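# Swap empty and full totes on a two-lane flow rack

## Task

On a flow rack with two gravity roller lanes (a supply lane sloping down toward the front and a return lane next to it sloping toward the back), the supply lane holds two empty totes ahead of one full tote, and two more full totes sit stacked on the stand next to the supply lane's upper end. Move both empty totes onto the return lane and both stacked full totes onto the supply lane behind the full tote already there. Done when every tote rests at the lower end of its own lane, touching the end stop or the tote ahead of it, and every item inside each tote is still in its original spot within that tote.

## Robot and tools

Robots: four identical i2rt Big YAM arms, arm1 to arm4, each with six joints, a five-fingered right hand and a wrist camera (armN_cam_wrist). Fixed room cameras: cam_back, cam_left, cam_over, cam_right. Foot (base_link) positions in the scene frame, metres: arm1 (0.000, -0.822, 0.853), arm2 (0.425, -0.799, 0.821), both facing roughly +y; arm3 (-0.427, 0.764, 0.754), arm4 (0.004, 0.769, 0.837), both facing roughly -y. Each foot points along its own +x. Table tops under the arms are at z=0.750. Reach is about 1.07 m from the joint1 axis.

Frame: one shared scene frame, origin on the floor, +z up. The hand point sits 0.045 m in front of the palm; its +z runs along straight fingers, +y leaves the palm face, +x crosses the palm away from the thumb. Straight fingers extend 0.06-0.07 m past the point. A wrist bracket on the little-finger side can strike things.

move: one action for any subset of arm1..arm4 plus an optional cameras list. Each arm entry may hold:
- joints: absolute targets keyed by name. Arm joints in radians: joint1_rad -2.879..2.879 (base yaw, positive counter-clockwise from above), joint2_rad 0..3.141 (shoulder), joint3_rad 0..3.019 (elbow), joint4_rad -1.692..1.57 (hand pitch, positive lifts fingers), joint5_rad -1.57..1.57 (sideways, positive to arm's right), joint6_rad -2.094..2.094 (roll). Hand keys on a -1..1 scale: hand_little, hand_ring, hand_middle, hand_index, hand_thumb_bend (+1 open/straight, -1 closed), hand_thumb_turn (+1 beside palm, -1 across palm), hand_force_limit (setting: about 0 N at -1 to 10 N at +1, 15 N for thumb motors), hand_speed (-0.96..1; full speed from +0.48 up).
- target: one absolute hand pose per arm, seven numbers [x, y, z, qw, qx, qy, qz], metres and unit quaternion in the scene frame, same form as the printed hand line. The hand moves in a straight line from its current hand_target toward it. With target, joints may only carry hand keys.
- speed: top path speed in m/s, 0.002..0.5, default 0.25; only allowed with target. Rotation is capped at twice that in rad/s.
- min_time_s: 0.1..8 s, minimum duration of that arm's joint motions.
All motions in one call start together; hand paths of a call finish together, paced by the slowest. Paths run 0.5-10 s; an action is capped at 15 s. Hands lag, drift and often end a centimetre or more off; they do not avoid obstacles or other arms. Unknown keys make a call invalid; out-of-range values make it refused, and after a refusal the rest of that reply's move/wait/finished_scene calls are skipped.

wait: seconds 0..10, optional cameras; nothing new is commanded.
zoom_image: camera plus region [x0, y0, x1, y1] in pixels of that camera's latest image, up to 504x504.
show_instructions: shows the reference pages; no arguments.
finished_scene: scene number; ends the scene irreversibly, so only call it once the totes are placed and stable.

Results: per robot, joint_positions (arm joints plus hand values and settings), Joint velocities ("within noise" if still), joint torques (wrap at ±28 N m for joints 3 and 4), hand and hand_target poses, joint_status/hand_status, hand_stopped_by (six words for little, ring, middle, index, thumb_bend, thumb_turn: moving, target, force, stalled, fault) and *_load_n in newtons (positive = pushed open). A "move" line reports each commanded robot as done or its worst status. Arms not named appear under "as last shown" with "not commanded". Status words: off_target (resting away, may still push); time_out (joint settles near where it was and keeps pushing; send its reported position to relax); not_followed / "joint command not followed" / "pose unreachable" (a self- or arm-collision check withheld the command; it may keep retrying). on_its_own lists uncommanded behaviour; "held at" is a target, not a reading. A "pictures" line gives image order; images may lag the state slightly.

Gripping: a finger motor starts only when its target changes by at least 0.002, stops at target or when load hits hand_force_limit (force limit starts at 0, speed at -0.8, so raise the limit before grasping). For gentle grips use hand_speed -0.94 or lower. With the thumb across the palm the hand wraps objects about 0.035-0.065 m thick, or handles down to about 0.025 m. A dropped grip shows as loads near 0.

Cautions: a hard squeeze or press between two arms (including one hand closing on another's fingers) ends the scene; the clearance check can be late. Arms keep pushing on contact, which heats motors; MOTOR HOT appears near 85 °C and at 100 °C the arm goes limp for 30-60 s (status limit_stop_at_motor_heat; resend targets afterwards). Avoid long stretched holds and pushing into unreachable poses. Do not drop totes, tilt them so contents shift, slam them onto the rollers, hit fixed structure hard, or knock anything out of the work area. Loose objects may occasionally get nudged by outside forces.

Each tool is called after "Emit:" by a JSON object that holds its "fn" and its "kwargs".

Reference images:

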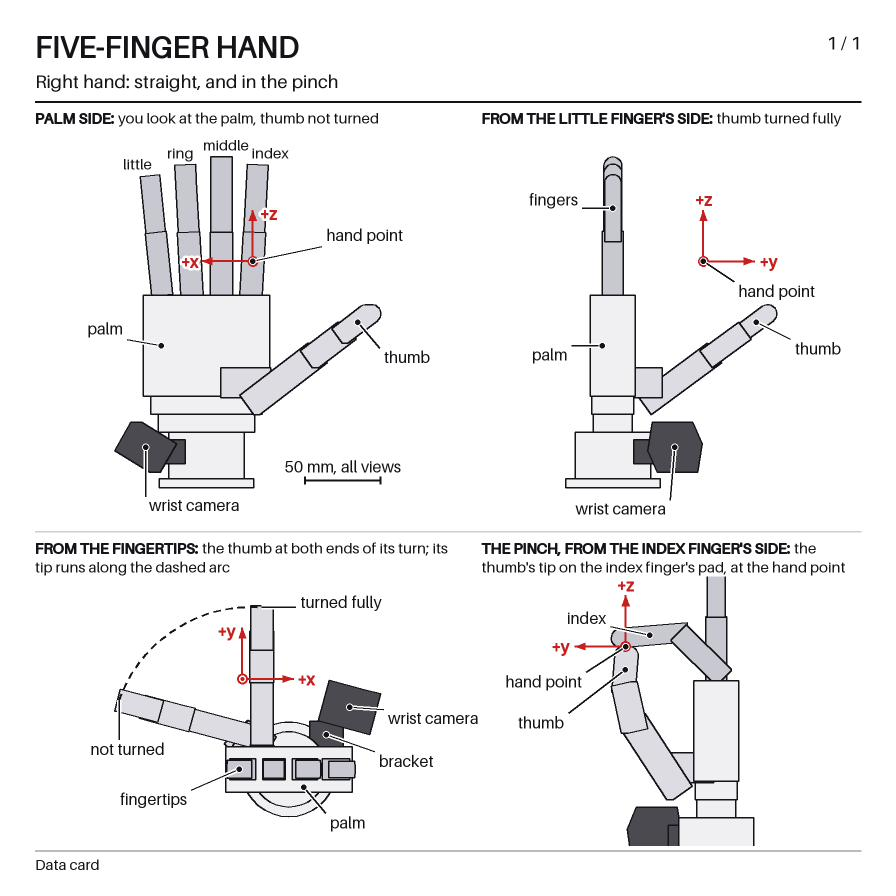

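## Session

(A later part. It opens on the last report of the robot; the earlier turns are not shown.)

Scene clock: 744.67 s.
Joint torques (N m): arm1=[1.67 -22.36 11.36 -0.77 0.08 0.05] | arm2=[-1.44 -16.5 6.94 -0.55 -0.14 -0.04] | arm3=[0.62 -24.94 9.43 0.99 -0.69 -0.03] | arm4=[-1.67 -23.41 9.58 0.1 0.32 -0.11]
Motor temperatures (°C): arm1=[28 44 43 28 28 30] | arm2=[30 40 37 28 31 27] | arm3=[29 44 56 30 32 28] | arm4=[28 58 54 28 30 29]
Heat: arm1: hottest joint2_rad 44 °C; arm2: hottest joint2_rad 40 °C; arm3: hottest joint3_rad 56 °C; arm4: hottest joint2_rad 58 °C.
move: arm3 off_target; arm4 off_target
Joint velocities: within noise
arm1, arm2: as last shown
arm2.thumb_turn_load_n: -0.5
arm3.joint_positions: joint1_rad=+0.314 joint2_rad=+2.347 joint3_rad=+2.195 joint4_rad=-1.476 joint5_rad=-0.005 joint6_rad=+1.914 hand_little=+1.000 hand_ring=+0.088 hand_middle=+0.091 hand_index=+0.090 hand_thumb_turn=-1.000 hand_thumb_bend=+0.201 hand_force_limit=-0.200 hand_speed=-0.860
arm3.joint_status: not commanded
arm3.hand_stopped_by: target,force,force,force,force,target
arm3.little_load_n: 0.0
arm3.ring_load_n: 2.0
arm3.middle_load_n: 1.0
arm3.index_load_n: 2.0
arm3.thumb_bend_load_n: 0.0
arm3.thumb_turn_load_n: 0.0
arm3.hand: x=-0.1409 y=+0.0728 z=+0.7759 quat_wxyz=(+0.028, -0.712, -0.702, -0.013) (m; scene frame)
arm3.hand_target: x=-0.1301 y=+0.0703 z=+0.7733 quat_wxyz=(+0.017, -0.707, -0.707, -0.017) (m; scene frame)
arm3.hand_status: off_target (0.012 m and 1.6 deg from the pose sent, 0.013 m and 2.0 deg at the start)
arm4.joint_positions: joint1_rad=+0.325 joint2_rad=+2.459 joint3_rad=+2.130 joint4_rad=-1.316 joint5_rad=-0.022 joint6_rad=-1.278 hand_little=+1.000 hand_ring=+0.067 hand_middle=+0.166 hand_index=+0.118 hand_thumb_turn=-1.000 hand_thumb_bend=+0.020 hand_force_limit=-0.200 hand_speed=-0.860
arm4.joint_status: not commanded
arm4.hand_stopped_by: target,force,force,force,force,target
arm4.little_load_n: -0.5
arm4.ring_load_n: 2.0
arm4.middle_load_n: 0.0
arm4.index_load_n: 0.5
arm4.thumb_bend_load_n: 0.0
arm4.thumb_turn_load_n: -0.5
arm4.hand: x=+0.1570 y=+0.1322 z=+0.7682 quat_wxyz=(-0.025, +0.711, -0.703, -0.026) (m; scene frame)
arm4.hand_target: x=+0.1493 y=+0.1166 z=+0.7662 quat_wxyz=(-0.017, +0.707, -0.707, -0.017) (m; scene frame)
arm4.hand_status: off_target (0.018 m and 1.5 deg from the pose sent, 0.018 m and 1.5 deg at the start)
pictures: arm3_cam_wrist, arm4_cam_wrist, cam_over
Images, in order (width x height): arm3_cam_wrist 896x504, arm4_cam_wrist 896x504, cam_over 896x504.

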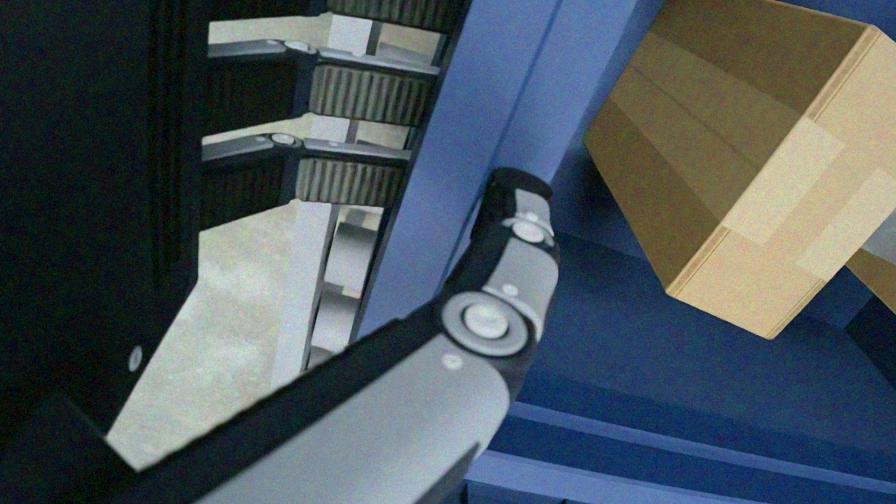

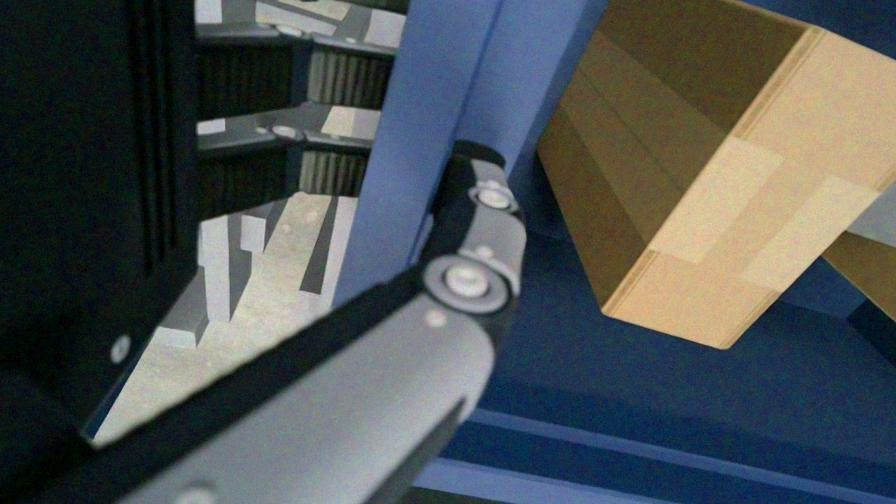

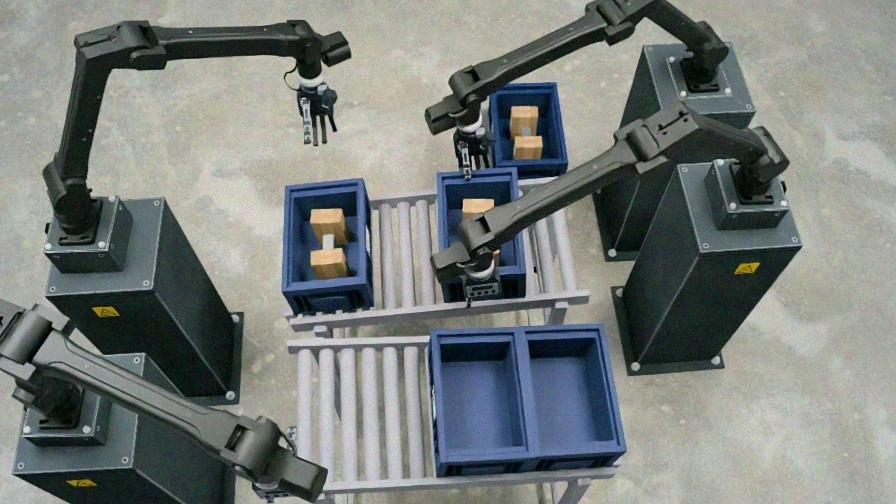

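Emit:
{"fn": "move", "kwargs": {"arm3": {"target": [-0.140, 0.055, 0.835, -0.0085, 0.707, 0.707, 0.0085], "speed": 0.06}, "arm4": {"target": [0.140, 0.102, 0.824, -0.0085, 0.707, -0.707, -0.0085], "speed": 0.06}}}

Emit:
{"fn": "move", "kwargs": {"arm3": {"target": [-0.147, 0.055, 0.835, -0.0085, 0.707, 0.707, 0.0085], "speed": 0.06}, "arm4": {"target": [0.133, 0.102, 0.824, -0.0085, 0.707, -0.707, -0.0085], "speed": 0.06}, "cameras": ["arm3_cam_wrist", "arm4_cam_wrist", "cam_over"]}}

Scene clock: 768.50 s.
Joint torques (N m): arm1=[1.61 -22.42 11.34 -0.77 0.08 0.05] | arm2=[-1.38 -16.38 6.97 -0.57 -0.15 -0.03] | arm3=[-0.09 -28.16 16.27 -0.46 -0.49 -0.17] | arm4=[-2.37 -27.11 12.26 -1.22 0.54 -0.13]
Motor temperatures (°C): arm1=[28 44 43 28 28 30] | arm2=[30 41 37 28 31 27] | arm3=[29 43 54 30 32 28] | arm4=[28 54 54 28 30 29]
Heat: arm1: hottest joint2_rad 44 °C; arm2: hottest joint2_rad 41 °C; arm3: hottest joint3_rad 54 °C; arm4: hottest joint2_rad 54 °C.
move: arm3 off_target; arm4 off_target
Joint velocities: within noise
arm1, arm2: as last shown
arm2.thumb_turn_load_n: 0.0
arm3.joint_positions: joint1_rad=+0.302 joint2_rad=+2.360 joint3_rad=+2.227 joint4_rad=-1.562 joint5_rad=-0.001 joint6_rad=+1.908 hand_little=+1.000 hand_ring=+0.088 hand_middle=+0.091 hand_index=+0.090 hand_thumb_turn=-1.000 hand_thumb_bend=+0.201 hand_force_limit=-0.200 hand_speed=-0.860
arm3.joint_status: not commanded
arm3.hand_stopped_by: target,force,force,force,force,target
arm3.little_load_n: 0.0
arm3.ring_load_n: 7.0
arm3.middle_load_n: 2.0
arm3.index_load_n: 0.0
arm3.thumb_bend_load_n: 0.0
arm3.thumb_turn_load_n: 0.0
arm3.hand: x=-0.1539 y=+0.0830 z=+0.7769 quat_wxyz=(+0.059, -0.713, -0.699, -0.026) (m; scene frame)
arm3.hand_target: x=-0.1416 y=+0.0596 z=+0.8356 quat_wxyz=(+0.007, -0.707, -0.707, -0.007) (m; scene frame)
arm3.hand_status: off_target (0.066 m and 6.2 deg from the pose sent, 0.062 m and 2.4 deg at the start)
arm4.joint_positions: joint1_rad=+0.309 joint2_rad=+2.461 joint3_rad=+2.158 joint4_rad=-1.376 joint5_rad=-0.020 joint6_rad=-1.291 hand_little=+1.000 hand_ring=+0.067 hand_middle=+0.166 hand_index=+0.119 hand_thumb_turn=-1.000 hand_thumb_bend=+0.021 hand_force_limit=-0.200 hand_speed=-0.860
arm4.joint_status: not commanded
arm4.hand_stopped_by: target,force,force,force,force,target
arm4.little_load_n: 0.0
arm4.ring_load_n: 2.5
arm4.middle_load_n: 0.0
arm4.index_load_n: 4.5
arm4.thumb_bend_load_n: 1.5
arm4.thumb_turn_load_n: 0.0
arm4.hand: x=+0.1447 y=+0.1342 z=+0.7794 quat_wxyz=(-0.032, +0.709, -0.703, -0.041) (m; scene frame)
arm4.hand_target: x=+0.1392 y=+0.1053 z=+0.8245 quat_wxyz=(-0.008, +0.707, -0.707, -0.008) (m; scene frame)
arm4.hand_status: off_target (0.055 m and 4.7 deg from the pose sent, 0.066 m and 2.9 deg at the start)
pictures: none

Scene clock: 769.50 s.
Joint torques (N m): arm1=[1.67 -22.42 11.36 -0.77 0.08 0.05] | arm2=[-1.08 -16.44 6.99 -0.62 -0.14 -0.04] | arm3=[0.15 -28.81 15.19 -0.12 -0.51 -0.14] | arm4=[-1.79 -28.04 11.52 -1.05 0.57 -0.14]
Motor temperatures (°C): arm1=[28 44 43 28 28 30] | arm2=[30 41 37 28 31 27] | arm3=[29 43 54 30 32 28] | arm4=[28 55 54 28 30 29]
Heat: arm1: hottest joint2_rad 44 °C; arm2: hottest joint2_rad 41 °C; arm3: hottest joint3_rad 54 °C; arm4: hottest joint2_rad 55 °C.
move: arm3 off_target; arm4 off_target
Joint velocities: within noise
arm1, arm2: as last shown
arm3.joint_positions: joint1_rad=+0.293 joint2_rad=+2.360 joint3_rad=+2.227 joint4_rad=-1.562 joint5_rad=-0.001 joint6_rad=+1.899 hand_little=+1.000 hand_ring=+0.088 hand_middle=+0.091 hand_index=+0.090 hand_thumb_turn=-1.000 hand_thumb_bend=+0.201 hand_force_limit=-0.200 hand_speed=-0.860
arm3.joint_status: not commanded
arm3.hand_stopped_by: target,force,force,force,force,target
arm3.little_load_n: 0.0
arm3.ring_load_n: 7.0
arm3.middle_load_n: 2.0
arm3.index_load_n: 0.0
arm3.thumb_bend_load_n: 0.0
arm3.thumb_turn_load_n: 0.0
arm3.hand: x=-0.1599 y=+0.0811 z=+0.7770 quat_wxyz=(+0.058, -0.713, -0.699, -0.026) (m; scene frame)
arm3.hand_target: x=-0.1486 y=+0.0591 z=+0.8355 quat_wxyz=(+0.008, -0.707, -0.707, -0.007) (m; scene frame)
arm3.hand_status: off_target (0.065 m and 6.2 deg from the pose sent, 0.065 m and 6.2 deg at the start)
arm4.joint_positions: joint1_rad=+0.300 joint2_rad=+2.461 joint3_rad=+2.158 joint4_rad=-1.376 joint5_rad=-0.020 joint6_rad=-1.301 hand_little=+1.000 hand_ring=+0.067 hand_middle=+0.166 hand_index=+0.119 hand_thumb_turn=-1.000 hand_thumb_bend=+0.021 hand_force_limit=-0.200 hand_speed=-0.860
arm4.joint_status: not commanded
arm4.hand_stopped_by: target,force,force,force,force,target
arm4.little_load_n: 0.0
arm4.ring_load_n: 2.5
arm4.middle_load_n: 0.0
arm4.index_load_n: 4.5
arm4.thumb_bend_load_n: 1.5
arm4.thumb_turn_load_n: 0.0
arm4.hand: x=+0.1388 y=+0.1324 z=+0.7794 quat_wxyz=(-0.033, +0.709, -0.703, -0.041) (m; scene frame)
arm4.hand_target: x=+0.1323 y=+0.1049 z=+0.8244 quat_wxyz=(-0.008, +0.707, -0.707, -0.008) (m; scene frame)
arm4.hand_status: off_target (0.054 m and 4.7 deg from the pose sent, 0.056 m and 4.7 deg at the start)
pictures: arm3_cam_wrist, arm4_cam_wrist, cam_over
Images, in order (width x height): arm3_cam_wrist 896x504, arm4_cam_wrist 896x504, cam_over 896x504.

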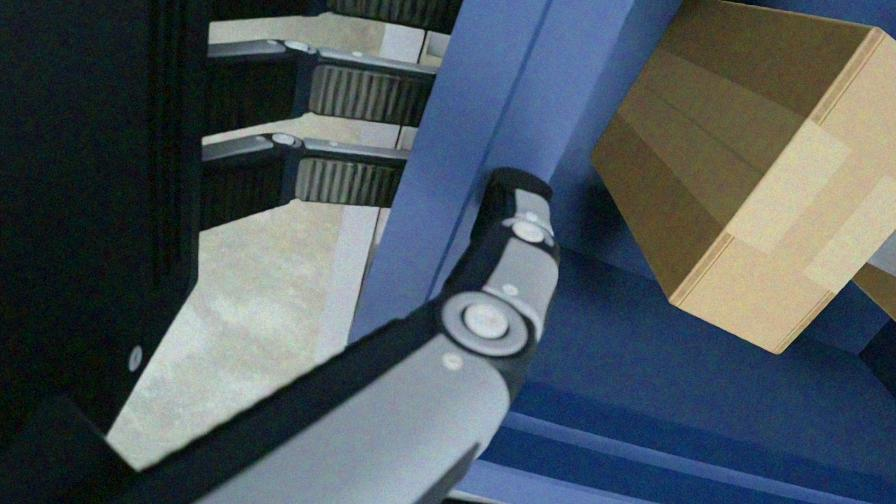

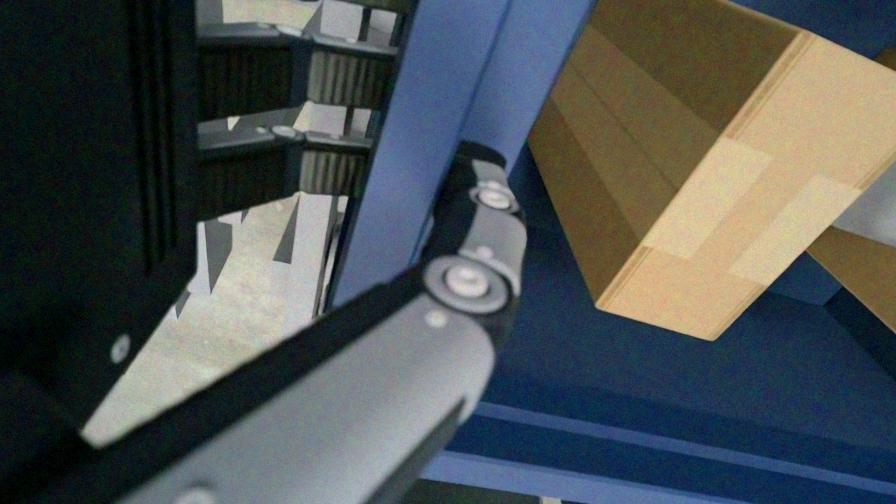

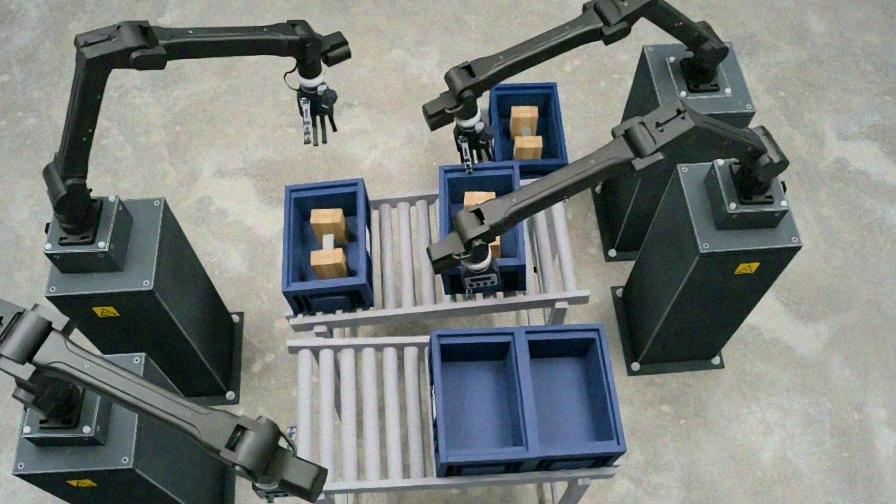

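Emit:
{"fn": "zoom_image", "kwargs": {"camera": "arm3_cam_wrist", "region": [290, 180, 490, 380]}}

Emit:
{"fn": "zoom_image", "kwargs": {"camera": "arm4_cam_wrist", "region": [250, 180, 450, 380]}}

Emit:
{"fn": "zoom_image", "kwargs": {"camera": "cam_over", "region": [430, 240, 600, 330]}}

Scaled by 2.520.

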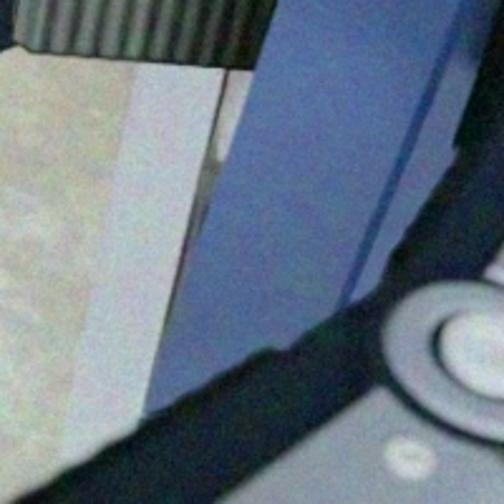

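Scaled by 2.520.

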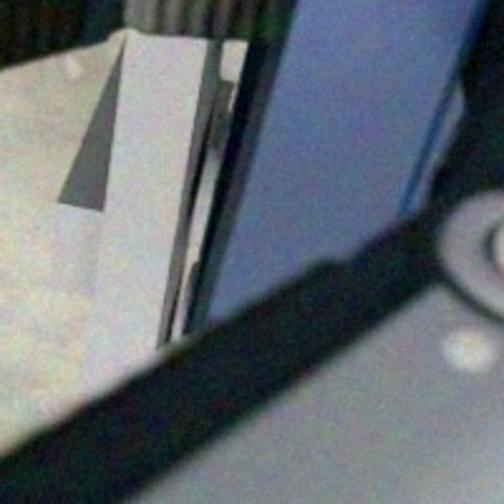

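Scaled by 2.965.

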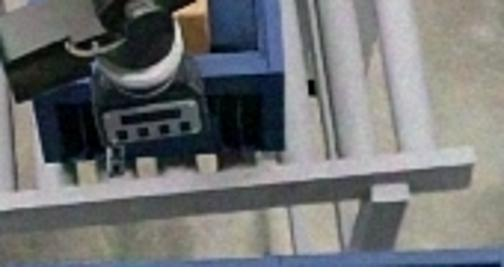

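Emit:
{"fn": "move", "kwargs": {"arm3": {"target": [-0.142, 0.065, 0.808, -0.0085, 0.707, 0.707, 0.0085], "speed": 0.06}, "arm4": {"target": [0.138, 0.111, 0.797, -0.0085, 0.707, -0.707, -0.0085], "speed": 0.06}}}

Emit:
{"fn": "move", "kwargs": {"arm3": {"target": [-0.141, 0.070, 0.788, -0.012, 0.707, 0.707, 0.012], "speed": 0.05}, "arm4": {"target": [0.139, 0.116, 0.778, -0.012, 0.707, -0.707, -0.012], "speed": 0.05}, "cameras": ["arm3_cam_wrist", "arm4_cam_wrist", "cam_over"]}}

Scene clock: 791.03 s.
Joint torques (N m): arm1=[1.61 -22.42 11.36 -0.77 0.08 0.05] | arm2=[-1.2 -16.62 6.98 -0.58 -0.14 -0.04] | arm3=[0.97 -28.34 8.66 0.73 -0.62 -0.06] | arm4=[-1.38 -26.64 7.61 0.08 0.54 -0.03]
Motor temperatures (°C): arm1=[28 44 43 28 28 30] | arm2=[30 41 37 28 31 27] | arm3=[29 43 57 30 32 28] | arm4=[28 63 54 28 30 29]
Heat: arm1: hottest joint2_rad 44 °C; arm2: hottest joint2_rad 41 °C; arm3: hottest joint3_rad 57 °C; arm4: hottest joint2_rad 63 °C.
move: arm3 off_target; arm4 off_target
Joint velocities: within noise
arm1, arm2: as last shown
arm3.joint_positions: joint1_rad=+0.293 joint2_rad=+2.360 joint3_rad=+2.224 joint4_rad=-1.505 joint5_rad=+0.002 joint6_rad=+1.899 hand_little=+1.000 hand_ring=+0.088 hand_middle=+0.091 hand_index=+0.090 hand_thumb_turn=-1.000 hand_thumb_bend=+0.201 hand_force_limit=-0.200 hand_speed=-0.860
arm3.joint_status: not commanded
arm3.hand_stopped_by: target,force,force,force,force,target
arm3.little_load_n: 0.0
arm3.ring_load_n: 5.0
arm3.middle_load_n: 1.5
arm3.index_load_n: 1.0
arm3.thumb_bend_load_n: 0.0
arm3.thumb_turn_load_n: 0.0
arm3.hand: x=-0.1560 y=+0.0673 z=+0.7769 quat_wxyz=(+0.035, -0.713, -0.700, -0.013) (m; scene frame)
arm3.hand_target: x=-0.1423 y=+0.0655 z=+0.8078 quat_wxyz=(+0.009, -0.707, -0.707, -0.009) (m; scene frame)
arm3.hand_status: off_target (0.034 m and 3.3 deg from the pose sent, 0.039 m and 6.2 deg at the start)
arm4.joint_positions: joint1_rad=+0.300 joint2_rad=+2.461 joint3_rad=+2.158 joint4_rad=-1.333 joint5_rad=-0.020 joint6_rad=-1.301 hand_little=+1.000 hand_ring=+0.068 hand_middle=+0.166 hand_index=+0.119 hand_thumb_turn=-1.000 hand_thumb_bend=+0.020 hand_force_limit=-0.200 hand_speed=-0.860
arm4.joint_status: not commanded
arm4.hand_stopped_by: target,force,force,force,force,target
arm4.little_load_n: 0.0
arm4.ring_load_n: 4.5
arm4.middle_load_n: 0.0
arm4.index_load_n: 3.5
arm4.thumb_bend_load_n: 0.0
arm4.thumb_turn_load_n: 0.0
arm4.hand: x=+0.1419 y=+0.1216 z=+0.7765 quat_wxyz=(-0.022, +0.710, -0.703, -0.022) (m; scene frame)
arm4.hand_target: x=+0.1380 y=+0.1114 z=+0.7970 quat_wxyz=(-0.008, +0.707, -0.707, -0.009) (m; scene frame)
arm4.hand_status: off_target (0.023 m and 2.3 deg from the pose sent, 0.028 m and 4.7 deg at the start)
pictures: none

Scene clock: 792.03 s.
Joint torques (N m): arm1=[1.73 -22.53 11.33 -0.77 0.08 0.05] | arm2=[-1.32 -16.44 6.97 -0.59 -0.14 -0.04] | arm3=[1.96 -26.75 7.53 0.57 -0.35 0.02] | arm4=[-1.2 -26.52 6.46 0.12 0.66 0]
Motor temperatures (°C): arm1=[28 44 43 28 28 30] | arm2=[30 41 37 28 31 27] | arm3=[29 43 57 30 32 28] | arm4=[28 63 54 28 30 29]
Heat: arm1: hottest joint2_rad 44 °C; arm2: hottest joint2_rad 41 °C; arm3: hottest joint3_rad 57 °C; arm4: hottest joint2_rad 63 °C.
move: arm3 off_target; arm4 off_target
Joint velocities: within noise
arm1, arm2: as last shown
arm2.index_load_n: 0.5
arm2.thumb_bend_load_n: -0.5
arm3.joint_positions: joint1_rad=+0.293 joint2_rad=+2.347 joint3_rad=+2.192 joint4_rad=-1.468 joint5_rad=-0.008 joint6_rad=+1.899 hand_little=+1.000 hand_ring=+0.088 hand_middle=+0.091 hand_index=+0.090 hand_thumb_turn=-1.000 hand_thumb_bend=+0.201 hand_force_limit=-0.200 hand_speed=-0.860
arm3.joint_status: not commanded
arm3.hand_stopped_by: target,force,force,force,force,target
arm3.little_load_n: 0.0
arm3.ring_load_n: 0.5
arm3.middle_load_n: 0.5
arm3.index_load_n: 1.5
arm3.thumb_bend_load_n: 0.0
arm3.thumb_turn_load_n: 0.0
arm3.hand: x=-0.1539 y=+0.0668 z=+0.7752 quat_wxyz=(+0.025, -0.714, -0.700, -0.013) (m; scene frame)
arm3.hand_target: x=-0.1411 y=+0.0700 z=+0.7880 quat_wxyz=(+0.012, -0.707, -0.707, -0.012) (m; scene frame)
arm3.hand_status: off_target (0.018 m and 1.8 deg from the pose sent, 0.019 m and 2.9 deg at the start)
arm4.joint_positions: joint1_rad=+0.301 joint2_rad=+2.466 joint3_rad=+2.146 joint4_rad=-1.303 joint5_rad=-0.026 joint6_rad=-1.301 hand_little=+1.000 hand_ring=+0.068 hand_middle=+0.166 hand_index=+0.118 hand_thumb_turn=-1.000 hand_thumb_bend=+0.020 hand_force_limit=-0.200 hand_speed=-0.860
arm4.joint_status: not commanded
arm4.hand_stopped_by: target,force,force,force,force,target
arm4.little_load_n: 0.0
arm4.ring_load_n: 6.0
arm4.middle_load_n: 0.0
arm4.index_load_n: 1.0
arm4.thumb_bend_load_n: 0.0
arm4.thumb_turn_load_n: 0.0
arm4.hand: x=+0.1444 y=+0.1199 z=+0.7675 quat_wxyz=(-0.022, +0.711, -0.703, -0.015) (m; scene frame)
arm4.hand_target: x=+0.1390 y=+0.1160 z=+0.7778 quat_wxyz=(-0.012, +0.707, -0.707, -0.012) (m; scene frame)
arm4.hand_status: off_target (0.012 m and 1.3 deg from the pose sent, 0.006 m and 1.8 deg at the start)
pictures: arm3_cam_wrist, arm4_cam_wrist, cam_over
Images, in order (width x height): arm3_cam_wrist 896x504, arm4_cam_wrist 896x504, cam_over 896x504.

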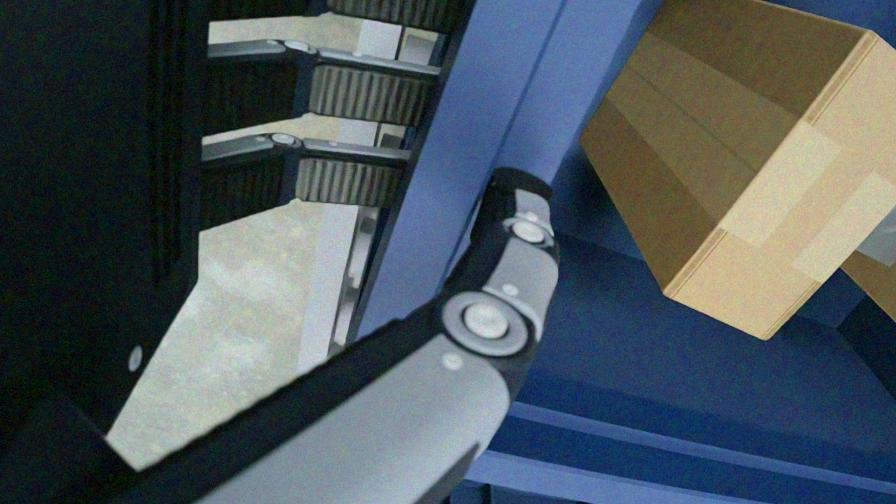

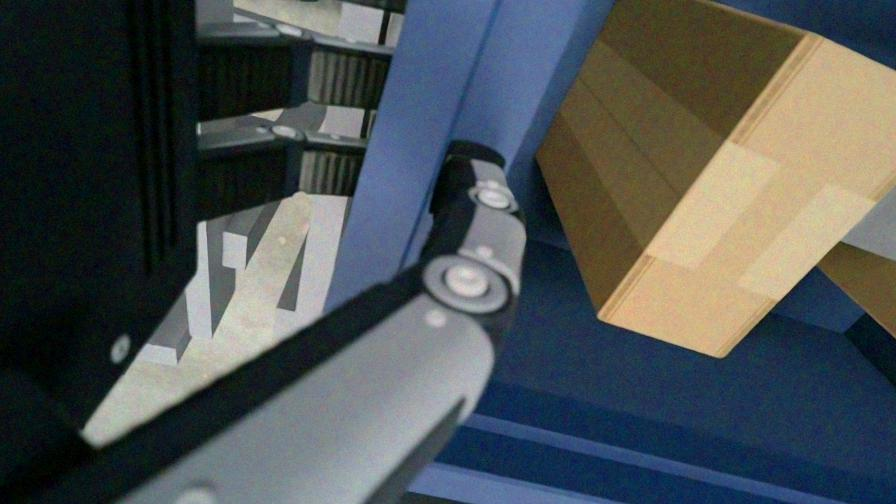

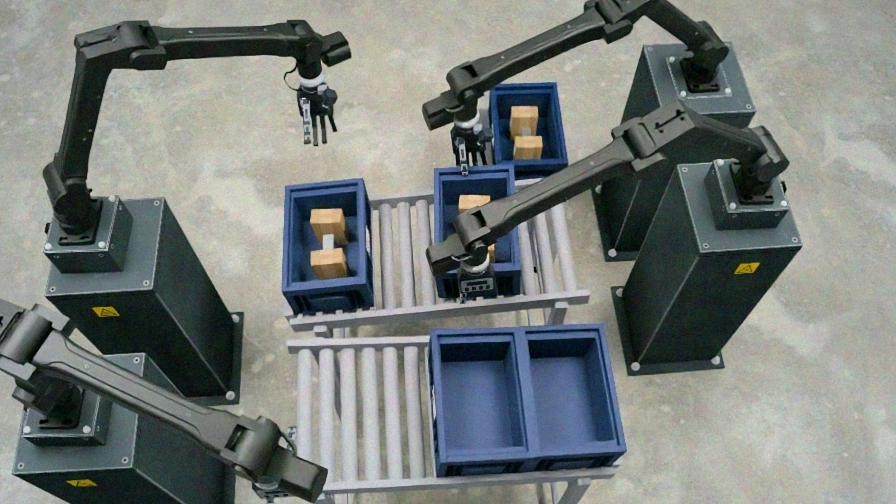

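Emit:
{"fn": "zoom_image", "kwargs": {"camera": "cam_over", "region": [430, 240, 600, 330]}}

Emit:
{"fn": "move", "kwargs": {"arm3": {"target": [-0.141, 0.072, 0.773, -0.017, 0.7069, 0.7069, 0.017], "speed": 0.05}, "arm4": {"target": [0.1375, 0.118, 0.763, -0.017, 0.7069, -0.7069, -0.017], "speed": 0.05}, "cameras": ["arm3_cam_wrist", "arm4_cam_wrist", "cam_over"]}}

Scaled by 2.965.

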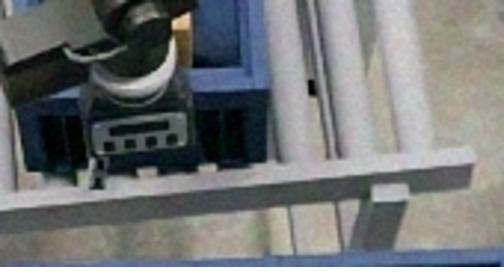

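Scene clock: 799.27 s.
Joint torques (N m): arm1=[1.61 -22.48 11.36 -0.77 0.08 0.04] | arm2=[-1.14 -16.62 6.99 -0.58 -0.15 -0.03] | arm3=[1.32 -26.87 7.01 0.51 -0.29 0] | arm4=[-1.38 -24.94 6.32 0.12 0.55 -0.05]
Motor temperatures (°C): arm1=[28 44 43 28 28 30] | arm2=[30 41 37 28 31 27] | arm3=[29 44 56 30 32 28] | arm4=[28 63 53 28 30 29]
Heat: arm1: hottest joint2_rad 44 °C; arm2: hottest joint2_rad 41 °C; arm3: hottest joint3_rad 56 °C; arm4: hottest joint2_rad 63 °C.
move: arm3 off_target; arm4 done
Joint velocities: within noise
arm1, arm2: as last shown
arm2.index_load_n: 0.0
arm2.thumb_bend_load_n: 0.0
arm3.joint_positions: joint1_rad=+0.295 joint2_rad=+2.347 joint3_rad=+2.186 joint4_rad=-1.454 joint5_rad=-0.015 joint6_rad=+1.899 hand_little=+1.000 hand_ring=+0.088 hand_middle=+0.090 hand_index=+0.090 hand_thumb_turn=-1.000 hand_thumb_bend=+0.201 hand_force_limit=-0.200 hand_speed=-0.860
arm3.joint_status: not commanded
arm3.hand_stopped_by: target,force,force,force,force,target
arm3.little_load_n: 0.0
arm3.ring_load_n: 0.0
arm3.middle_load_n: 0.0
arm3.index_load_n: 1.0
arm3.thumb_bend_load_n: 0.0
arm3.thumb_turn_load_n: 0.0
arm3.hand: x=-0.1509 y=+0.0661 z=+0.7735 quat_wxyz=(+0.019, -0.713, -0.700, -0.015) (m; scene frame)
arm3.hand_target: x=-0.1411 y=+0.0720 z=+0.7730 quat_wxyz=(+0.017, -0.707, -0.707, -0.017) (m; scene frame)
arm3.hand_status: off_target (0.012 m and 1.1 deg from the pose sent, 0.014 m and 1.5 deg at the start)
arm4.joint_positions: joint1_rad=+0.302 joint2_rad=+2.468 joint3_rad=+2.146 joint4_rad=-1.297 joint5_rad=-0.028 joint6_rad=-1.301 hand_little=+1.000 hand_ring=+0.068 hand_middle=+0.166 hand_index=+0.118 hand_thumb_turn=-1.000 hand_thumb_bend=+0.020 hand_force_limit=-0.200 hand_speed=-0.860
arm4.joint_status: not commanded
arm4.hand_stopped_by: target,force,force,force,force,target
arm4.little_load_n: 0.0
arm4.ring_load_n: 6.0
arm4.middle_load_n: 0.0
arm4.index_load_n: 1.0
arm4.thumb_bend_load_n: 0.0
arm4.thumb_turn_load_n: -0.5
arm4.hand: x=+0.1453 y=+0.1189 z=+0.7656 quat_wxyz=(-0.022, +0.711, -0.703, -0.013) (m; scene frame)
arm4.hand_target: x=+0.1376 y=+0.1180 z=+0.7632 quat_wxyz=(-0.017, +0.707, -0.707, -0.017) (m; scene frame)
arm4.hand_status: done (0.008 m and 0.9 deg from the pose sent, 0.009 m and 0.8 deg at the start)
pictures: arm3_cam_wrist, arm4_cam_wrist, cam_over
Images, in order (width x height): arm3_cam_wrist 896x504, arm4_cam_wrist 896x504, cam_over 896x504.

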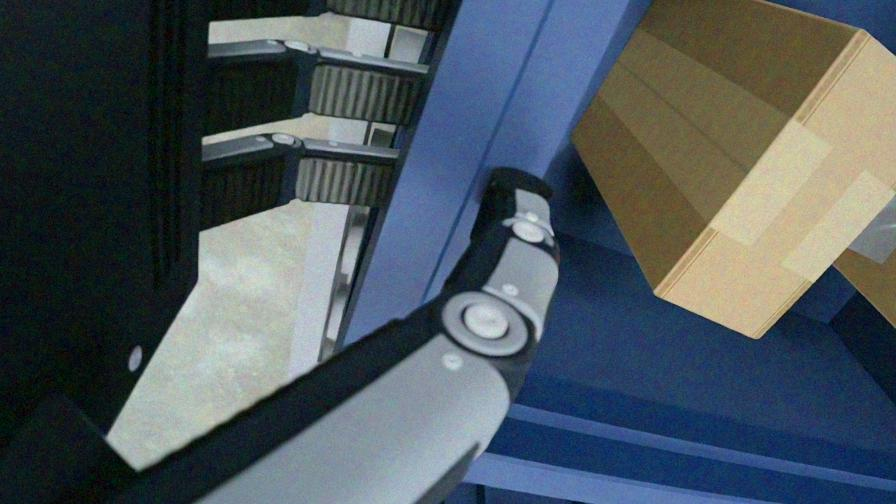

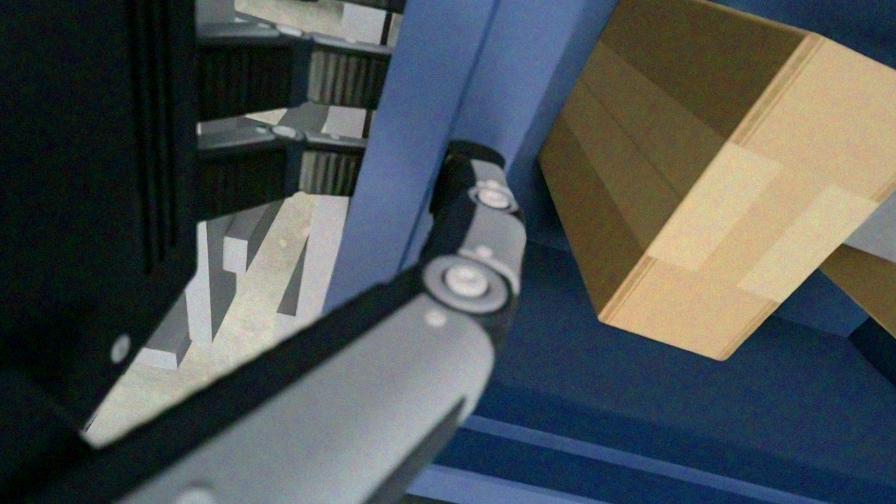

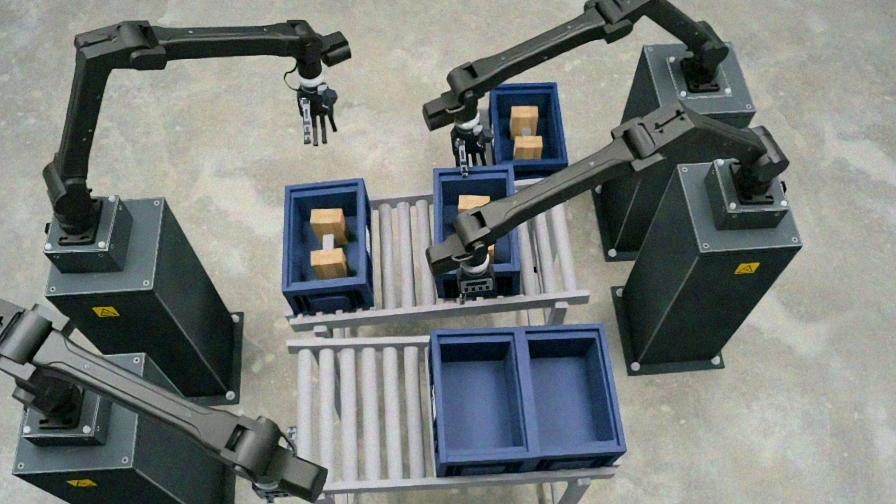

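Emit:
{"fn": "zoom_image", "kwargs": {"camera": "cam_over", "region": [430, 240, 600, 330]}}

Emit:
{"fn": "move", "kwargs": {"arm3": {"target": [-0.144, 0.072, 0.762, -0.024, 0.7067, 0.7067, 0.024], "speed": 0.05}, "arm4": {"target": [0.137, 0.118, 0.750, -0.024, 0.7067, -0.7067, -0.024], "speed": 0.05}, "cameras": ["arm3_cam_wrist", "arm4_cam_wrist", "cam_over"]}}

Emit:
{"fn": "zoom_image", "kwargs": {"camera": "cam_over", "region": [430, 240, 600, 330]}}

Scaled by 2.965.

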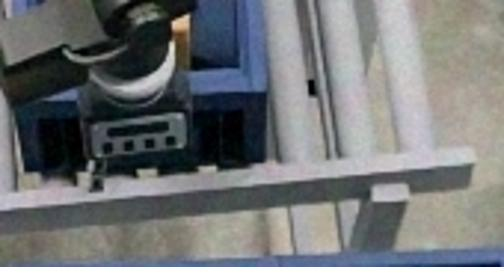

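Scene clock: 810.50 s.
Joint torques (N m): arm1=[1.67 -22.36 11.37 -0.77 0.08 0.05] | arm2=[-1.32 -16.56 6.91 -0.62 -0.14 -0.02] | arm3=[0.32 -24.7 7.99 0.23 -0.41 -0.06] | arm4=[-1.44 -22.42 7.98 -0.25 0.33 -0.06]
Motor temperatures (°C): arm1=[28 44 43 28 28 30] | arm2=[30 41 37 28 31 27] | arm3=[29 44 56 30 32 28] | arm4=[28 59 52 28 30 29]
Heat: arm1: hottest joint2_rad 44 °C; arm2: hottest joint2_rad 41 °C; arm3: hottest joint3_rad 56 °C; arm4: hottest joint2_rad 59 °C.
move: arm3 off_target; arm4 off_target
Joint velocities: within noise
arm1.joint_positions: joint1_rad=+0.520 joint2_rad=+2.123 joint3_rad=+1.683 joint4_rad=-1.155 joint5_rad=-0.001 joint6_rad=-1.096 hand_little=+1.000 hand_ring=+0.300 hand_middle=+0.300 hand_index=+0.300 hand_thumb_turn=-1.000 hand_thumb_bend=+1.000 hand_force_limit=-0.400 hand_speed=-0.200
arm1.joint_status: not commanded
arm1.hand_stopped_by: target,target,target,target,target,target
arm1.little_load_n: 0.0
arm1.ring_load_n: 0.0
arm1.middle_load_n: 0.0
arm1.index_load_n: 0.0
arm1.thumb_bend_load_n: -0.5
arm1.thumb_turn_load_n: 0.0
arm1.hand: x=-0.2255 y=-0.3049 z=+0.8399 quat_wxyz=(+0.013, +0.705, +0.709, -0.002) (m; scene frame)
arm1.hand_target: x=-0.2348 y=-0.2964 z=+0.8500 quat_wxyz=(+0.000, +0.707, +0.707, +0.000) (m; scene frame)
arm1.hand_status: not commanded
arm2.joint_positions: joint1_rad=-0.424 joint2_rad=+1.801 joint3_rad=+1.635 joint4_rad=-1.385 joint5_rad=-0.002 joint6_rad=+1.096 hand_little=+1.000 hand_ring=+0.300 hand_middle=+0.300 hand_index=+0.300 hand_thumb_turn=-1.000 hand_thumb_bend=+1.000 hand_force_limit=-0.300 hand_speed=+0.000
arm2.joint_status: not commanded
arm2.hand_stopped_by: target,target,target,target,target,target
arm2.little_load_n: 0.0
arm2.ring_load_n: 0.0
arm2.middle_load_n: 0.0
arm2.index_load_n: 0.0
arm2.thumb_bend_load_n: -0.5
arm2.thumb_turn_load_n: 0.0
arm2.hand: x=+0.6169 y=-0.2726 z=+0.9738 quat_wxyz=(-0.011, +0.708, -0.706, -0.002) (m; scene frame)
arm2.hand_target: x=+0.6199 y=-0.2799 z=+0.9700 quat_wxyz=(+0.000, +0.707, -0.707, +0.000) (m; scene frame)
arm2.hand_status: not commanded
arm3.joint_positions: joint1_rad=+0.295 joint2_rad=+2.347 joint3_rad=+2.186 joint4_rad=-1.454 joint5_rad=-0.018 joint6_rad=+1.899 hand_little=+1.000 hand_ring=+0.088 hand_middle=+0.090 hand_index=+0.090 hand_thumb_turn=-1.000 hand_thumb_bend=+0.201 hand_force_limit=-0.200 hand_speed=-0.860
arm3.joint_status: not commanded
arm3.hand_stopped_by: target,force,force,force,force,target
arm3.little_load_n: 0.0
arm3.ring_load_n: 0.0
arm3.middle_load_n: 0.0
arm3.index_load_n: 1.5
arm3.thumb_bend_load_n: 0.0
arm3.thumb_turn_load_n: 0.0
arm3.hand: x=-0.1503 y=+0.0663 z=+0.7737 quat_wxyz=(+0.019, -0.713, -0.700, -0.016) (m; scene frame)
arm3.hand_target: x=-0.1441 y=+0.0721 z=+0.7621 quat_wxyz=(+0.024, -0.707, -0.707, -0.024) (m; scene frame)
arm3.hand_status: off_target (0.014 m and 1.5 deg from the pose sent, 0.015 m and 1.6 deg at the start)
arm4.joint_positions: joint1_rad=+0.302 joint2_rad=+2.470 joint3_rad=+2.146 joint4_rad=-1.297 joint5_rad=-0.028 joint6_rad=-1.301 hand_little=+1.000 hand_ring=+0.068 hand_middle=+0.166 hand_index=+0.118 hand_thumb_turn=-1.000 hand_thumb_bend=+0.020 hand_force_limit=-0.200 hand_speed=-0.860
arm4.joint_status: not commanded
arm4.hand_stopped_by: target,force,force,force,force,target
arm4.little_load_n: 0.0
arm4.ring_load_n: 5.0
arm4.middle_load_n: 0.0
arm4.index_load_n: 0.5
arm4.thumb_bend_load_n: 0.0
arm4.thumb_turn_load_n: -0.5
arm4.hand: x=+0.1452 y=+0.1192 z=+0.7644 quat_wxyz=(-0.022, +0.711, -0.703, -0.014) (m; scene frame)
arm4.hand_target: x=+0.1370 y=+0.1184 z=+0.7502 quat_wxyz=(-0.024, +0.707, -0.707, -0.024) (m; scene frame)
arm4.hand_status: off_target (0.017 m and 1.3 deg from the pose sent, 0.018 m and 1.4 deg at the start)
pictures: arm3_cam_wrist, arm4_cam_wrist, cam_over
Images, in order (width x height): arm3_cam_wrist 896x504, arm4_cam_wrist 896x504, cam_over 896x504.

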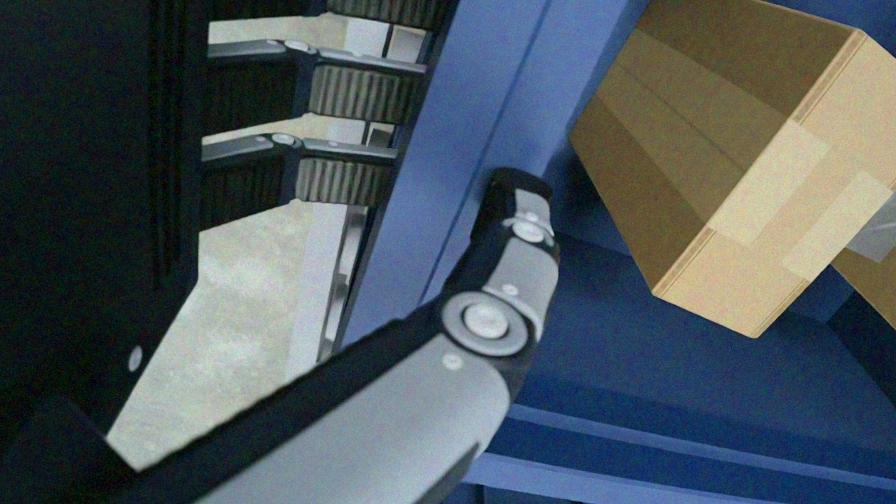

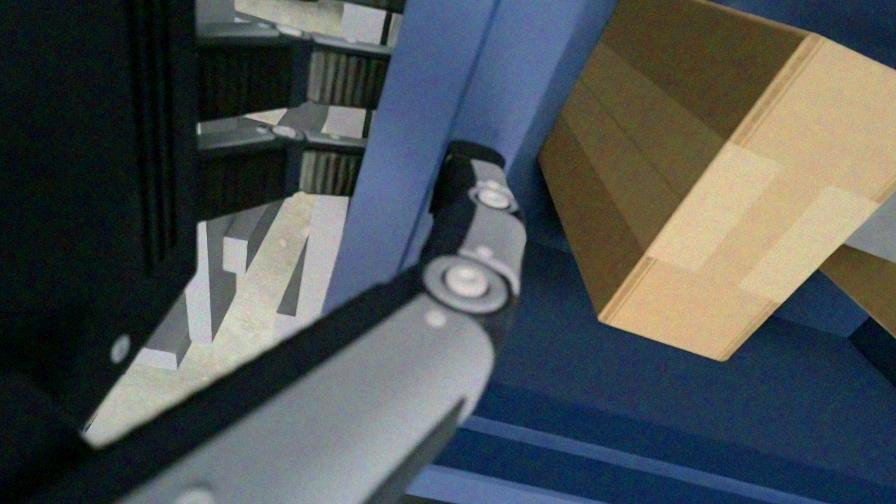

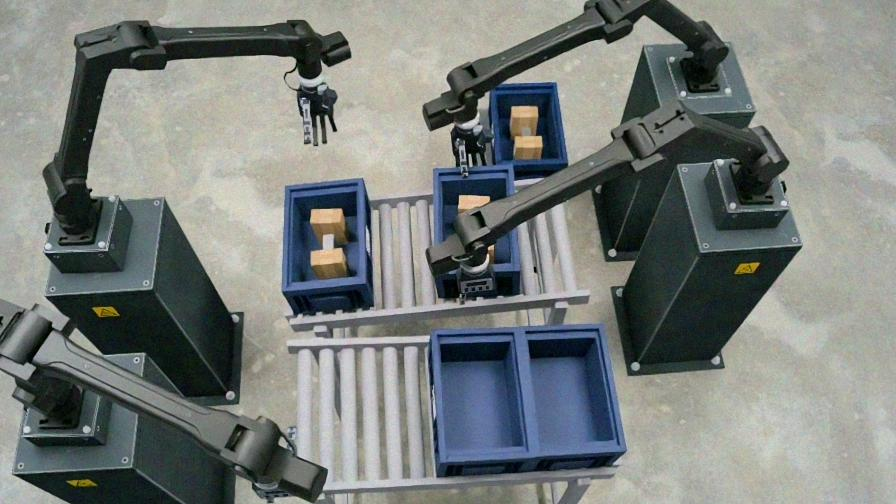

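Scaled by 2.965.

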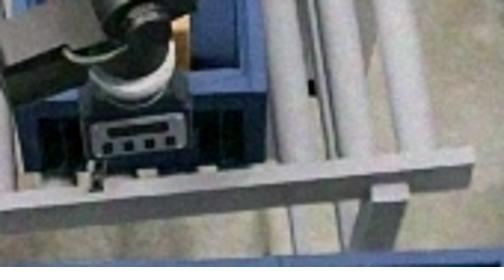

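Emit:
{"fn": "move", "kwargs": {"cameras": ["cam_back", "cam_left", "cam_right"]}}

Emit:
{"fn": "zoom_image", "kwargs": {"camera": "cam_back", "region": [340, 120, 600, 270]}}

Emit:
{"fn": "zoom_image", "kwargs": {"camera": "cam_left", "region": [300, 100, 600, 300]}}

Scene clock: 818.20 s.
Joint torques (N m): arm1=[1.61 -22.42 11.36 -0.77 0.08 0.05] | arm2=[-1.44 -16.67 6.97 -0.59 -0.15 -0.04] | arm3=[0.38 -24.23 8.06 0.12 -0.35 -0.06] | arm4=[-1.49 -23.36 7.92 -0.36 0.32 -0.08]
Motor temperatures (°C): arm1=[28 44 43 28 28 30] | arm2=[30 41 37 28 31 27] | arm3=[29 44 55 30 32 28] | arm4=[28 59 51 28 30 29]
Heat: arm1: hottest joint2_rad 44 °C; arm2: hottest joint2_rad 41 °C; arm3: hottest joint3_rad 55 °C; arm4: hottest joint2_rad 59 °C.
Joint velocities: within noise
arm1.joint_positions: joint1_rad=+0.520 joint2_rad=+2.123 joint3_rad=+1.683 joint4_rad=-1.155 joint5_rad=-0.001 joint6_rad=-1.096 hand_little=+1.000 hand_ring=+0.300 hand_middle=+0.300 hand_index=+0.300 hand_thumb_turn=-1.000 hand_thumb_bend=+1.000 hand_force_limit=-0.400 hand_speed=-0.200
arm1.joint_status: not commanded
arm1.hand_stopped_by: target,target,target,target,target,target
arm1.little_load_n: 0.0
arm1.ring_load_n: 0.0
arm1.middle_load_n: 0.0
arm1.index_load_n: 0.0
arm1.thumb_bend_load_n: 0.0
arm1.thumb_turn_load_n: -0.5
arm1.hand: x=-0.2255 y=-0.3049 z=+0.8399 quat_wxyz=(+0.013, +0.705, +0.709, -0.002) (m; scene frame)
arm1.hand_target: x=-0.2348 y=-0.2964 z=+0.8500 quat_wxyz=(+0.000, +0.707, +0.707, +0.000) (m; scene frame)
arm1.hand_status: not commanded
arm2.joint_positions: joint1_rad=-0.424 joint2_rad=+1.801 joint3_rad=+1.635 joint4_rad=-1.385 joint5_rad=-0.002 joint6_rad=+1.096 hand_little=+1.000 hand_ring=+0.300 hand_middle=+0.300 hand_index=+0.300 hand_thumb_turn=-1.000 hand_thumb_bend=+1.000 hand_force_limit=-0.300 hand_speed=+0.000
arm2.joint_status: not commanded
arm2.hand_stopped_by: target,target,target,target,target,target
arm2.little_load_n: 0.0
arm2.ring_load_n: 0.0
arm2.middle_load_n: 0.0
arm2.index_load_n: 0.0
arm2.thumb_bend_load_n: 0.0
arm2.thumb_turn_load_n: 0.0
arm2.hand: x=+0.6169 y=-0.2726 z=+0.9738 quat_wxyz=(-0.011, +0.708, -0.706, -0.002) (m; scene frame)
arm2.hand_target: x=+0.6199 y=-0.2799 z=+0.9700 quat_wxyz=(+0.000, +0.707, -0.707, +0.000) (m; scene frame)
arm2.hand_status: not commanded
arm3.joint_positions: joint1_rad=+0.295 joint2_rad=+2.347 joint3_rad=+2.186 joint4_rad=-1.454 joint5_rad=-0.018 joint6_rad=+1.899 hand_little=+1.000 hand_ring=+0.088 hand_middle=+0.090 hand_index=+0.090 hand_thumb_turn=-1.000 hand_thumb_bend=+0.201 hand_force_limit=-0.200 hand_speed=-0.860
arm3.joint_status: not commanded
arm3.hand_stopped_by: target,force,force,force,force,target
arm3.little_load_n: 0.0
arm3.ring_load_n: 0.0
arm3.middle_load_n: 0.0
arm3.index_load_n: 1.5
arm3.thumb_bend_load_n: 0.0
arm3.thumb_turn_load_n: 0.0
arm3.hand: x=-0.1503 y=+0.0663 z=+0.7737 quat_wxyz=(+0.019, -0.713, -0.700, -0.016) (m; scene frame)
arm3.hand_target: x=-0.1441 y=+0.0721 z=+0.7621 quat_wxyz=(+0.024, -0.707, -0.707, -0.024) (m; scene frame)
arm3.hand_status: off_target (0.014 m and 1.5 deg from the pose sent, 0.015 m and 1.6 deg at the start)
arm4.joint_positions: joint1_rad=+0.302 joint2_rad=+2.470 joint3_rad=+2.146 joint4_rad=-1.297 joint5_rad=-0.028 joint6_rad=-1.301 hand_little=+1.000 hand_ring=+0.068 hand_middle=+0.166 hand_index=+0.118 hand_thumb_turn=-1.000 hand_thumb_bend=+0.020 hand_force_limit=-0.200 hand_speed=-0.860
arm4.joint_status: not commanded
arm4.hand_stopped_by: target,force,force,force,force,target
arm4.little_load_n: 0.0
arm4.ring_load_n: 5.0
arm4.middle_load_n: 0.0
arm4.index_load_n: 0.5
arm4.thumb_bend_load_n: 0.0
arm4.thumb_turn_load_n: -0.5
arm4.hand: x=+0.1452 y=+0.1192 z=+0.7644 quat_wxyz=(-0.022, +0.711, -0.703, -0.014) (m; scene frame)
arm4.hand_target: x=+0.1370 y=+0.1184 z=+0.7502 quat_wxyz=(-0.024, +0.707, -0.707, -0.024) (m; scene frame)
arm4.hand_status: off_target (0.017 m and 1.3 deg from the pose sent, 0.018 m and 1.4 deg at the start)
pictures: cam_back, cam_left, cam_right
Images, in order (width x height): cam_back 896x504, cam_left 896x504, cam_right 896x504.

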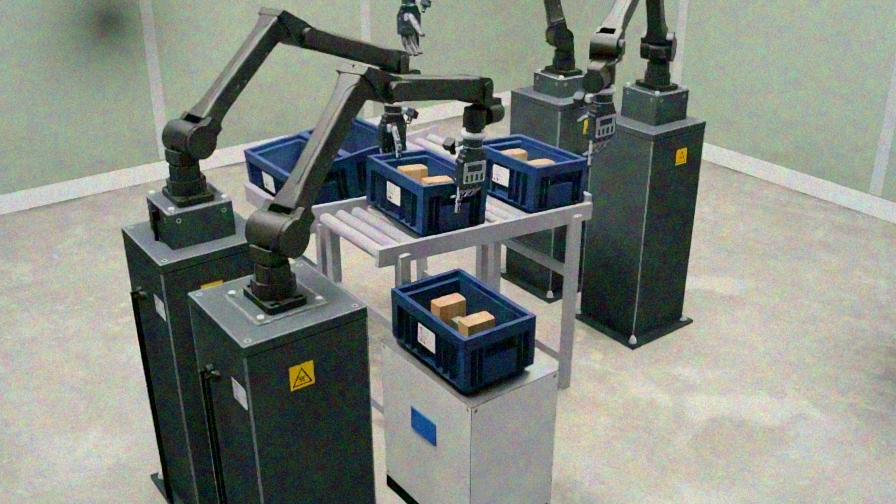

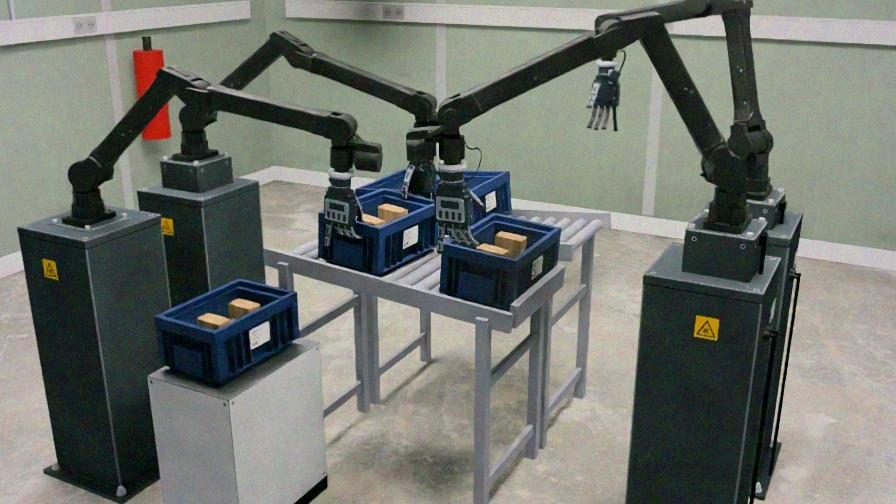

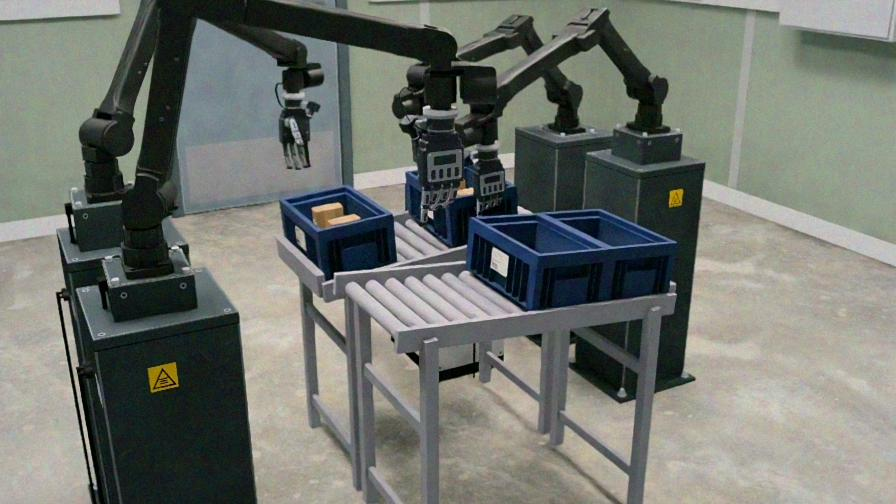

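Scaled by 1.938.

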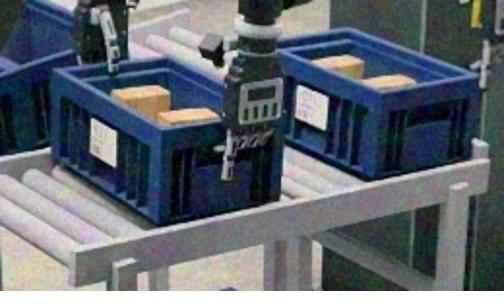

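Scaled by 1.680.

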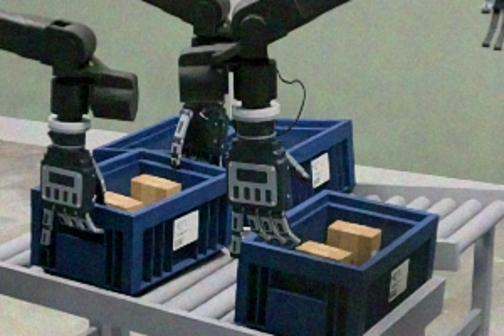

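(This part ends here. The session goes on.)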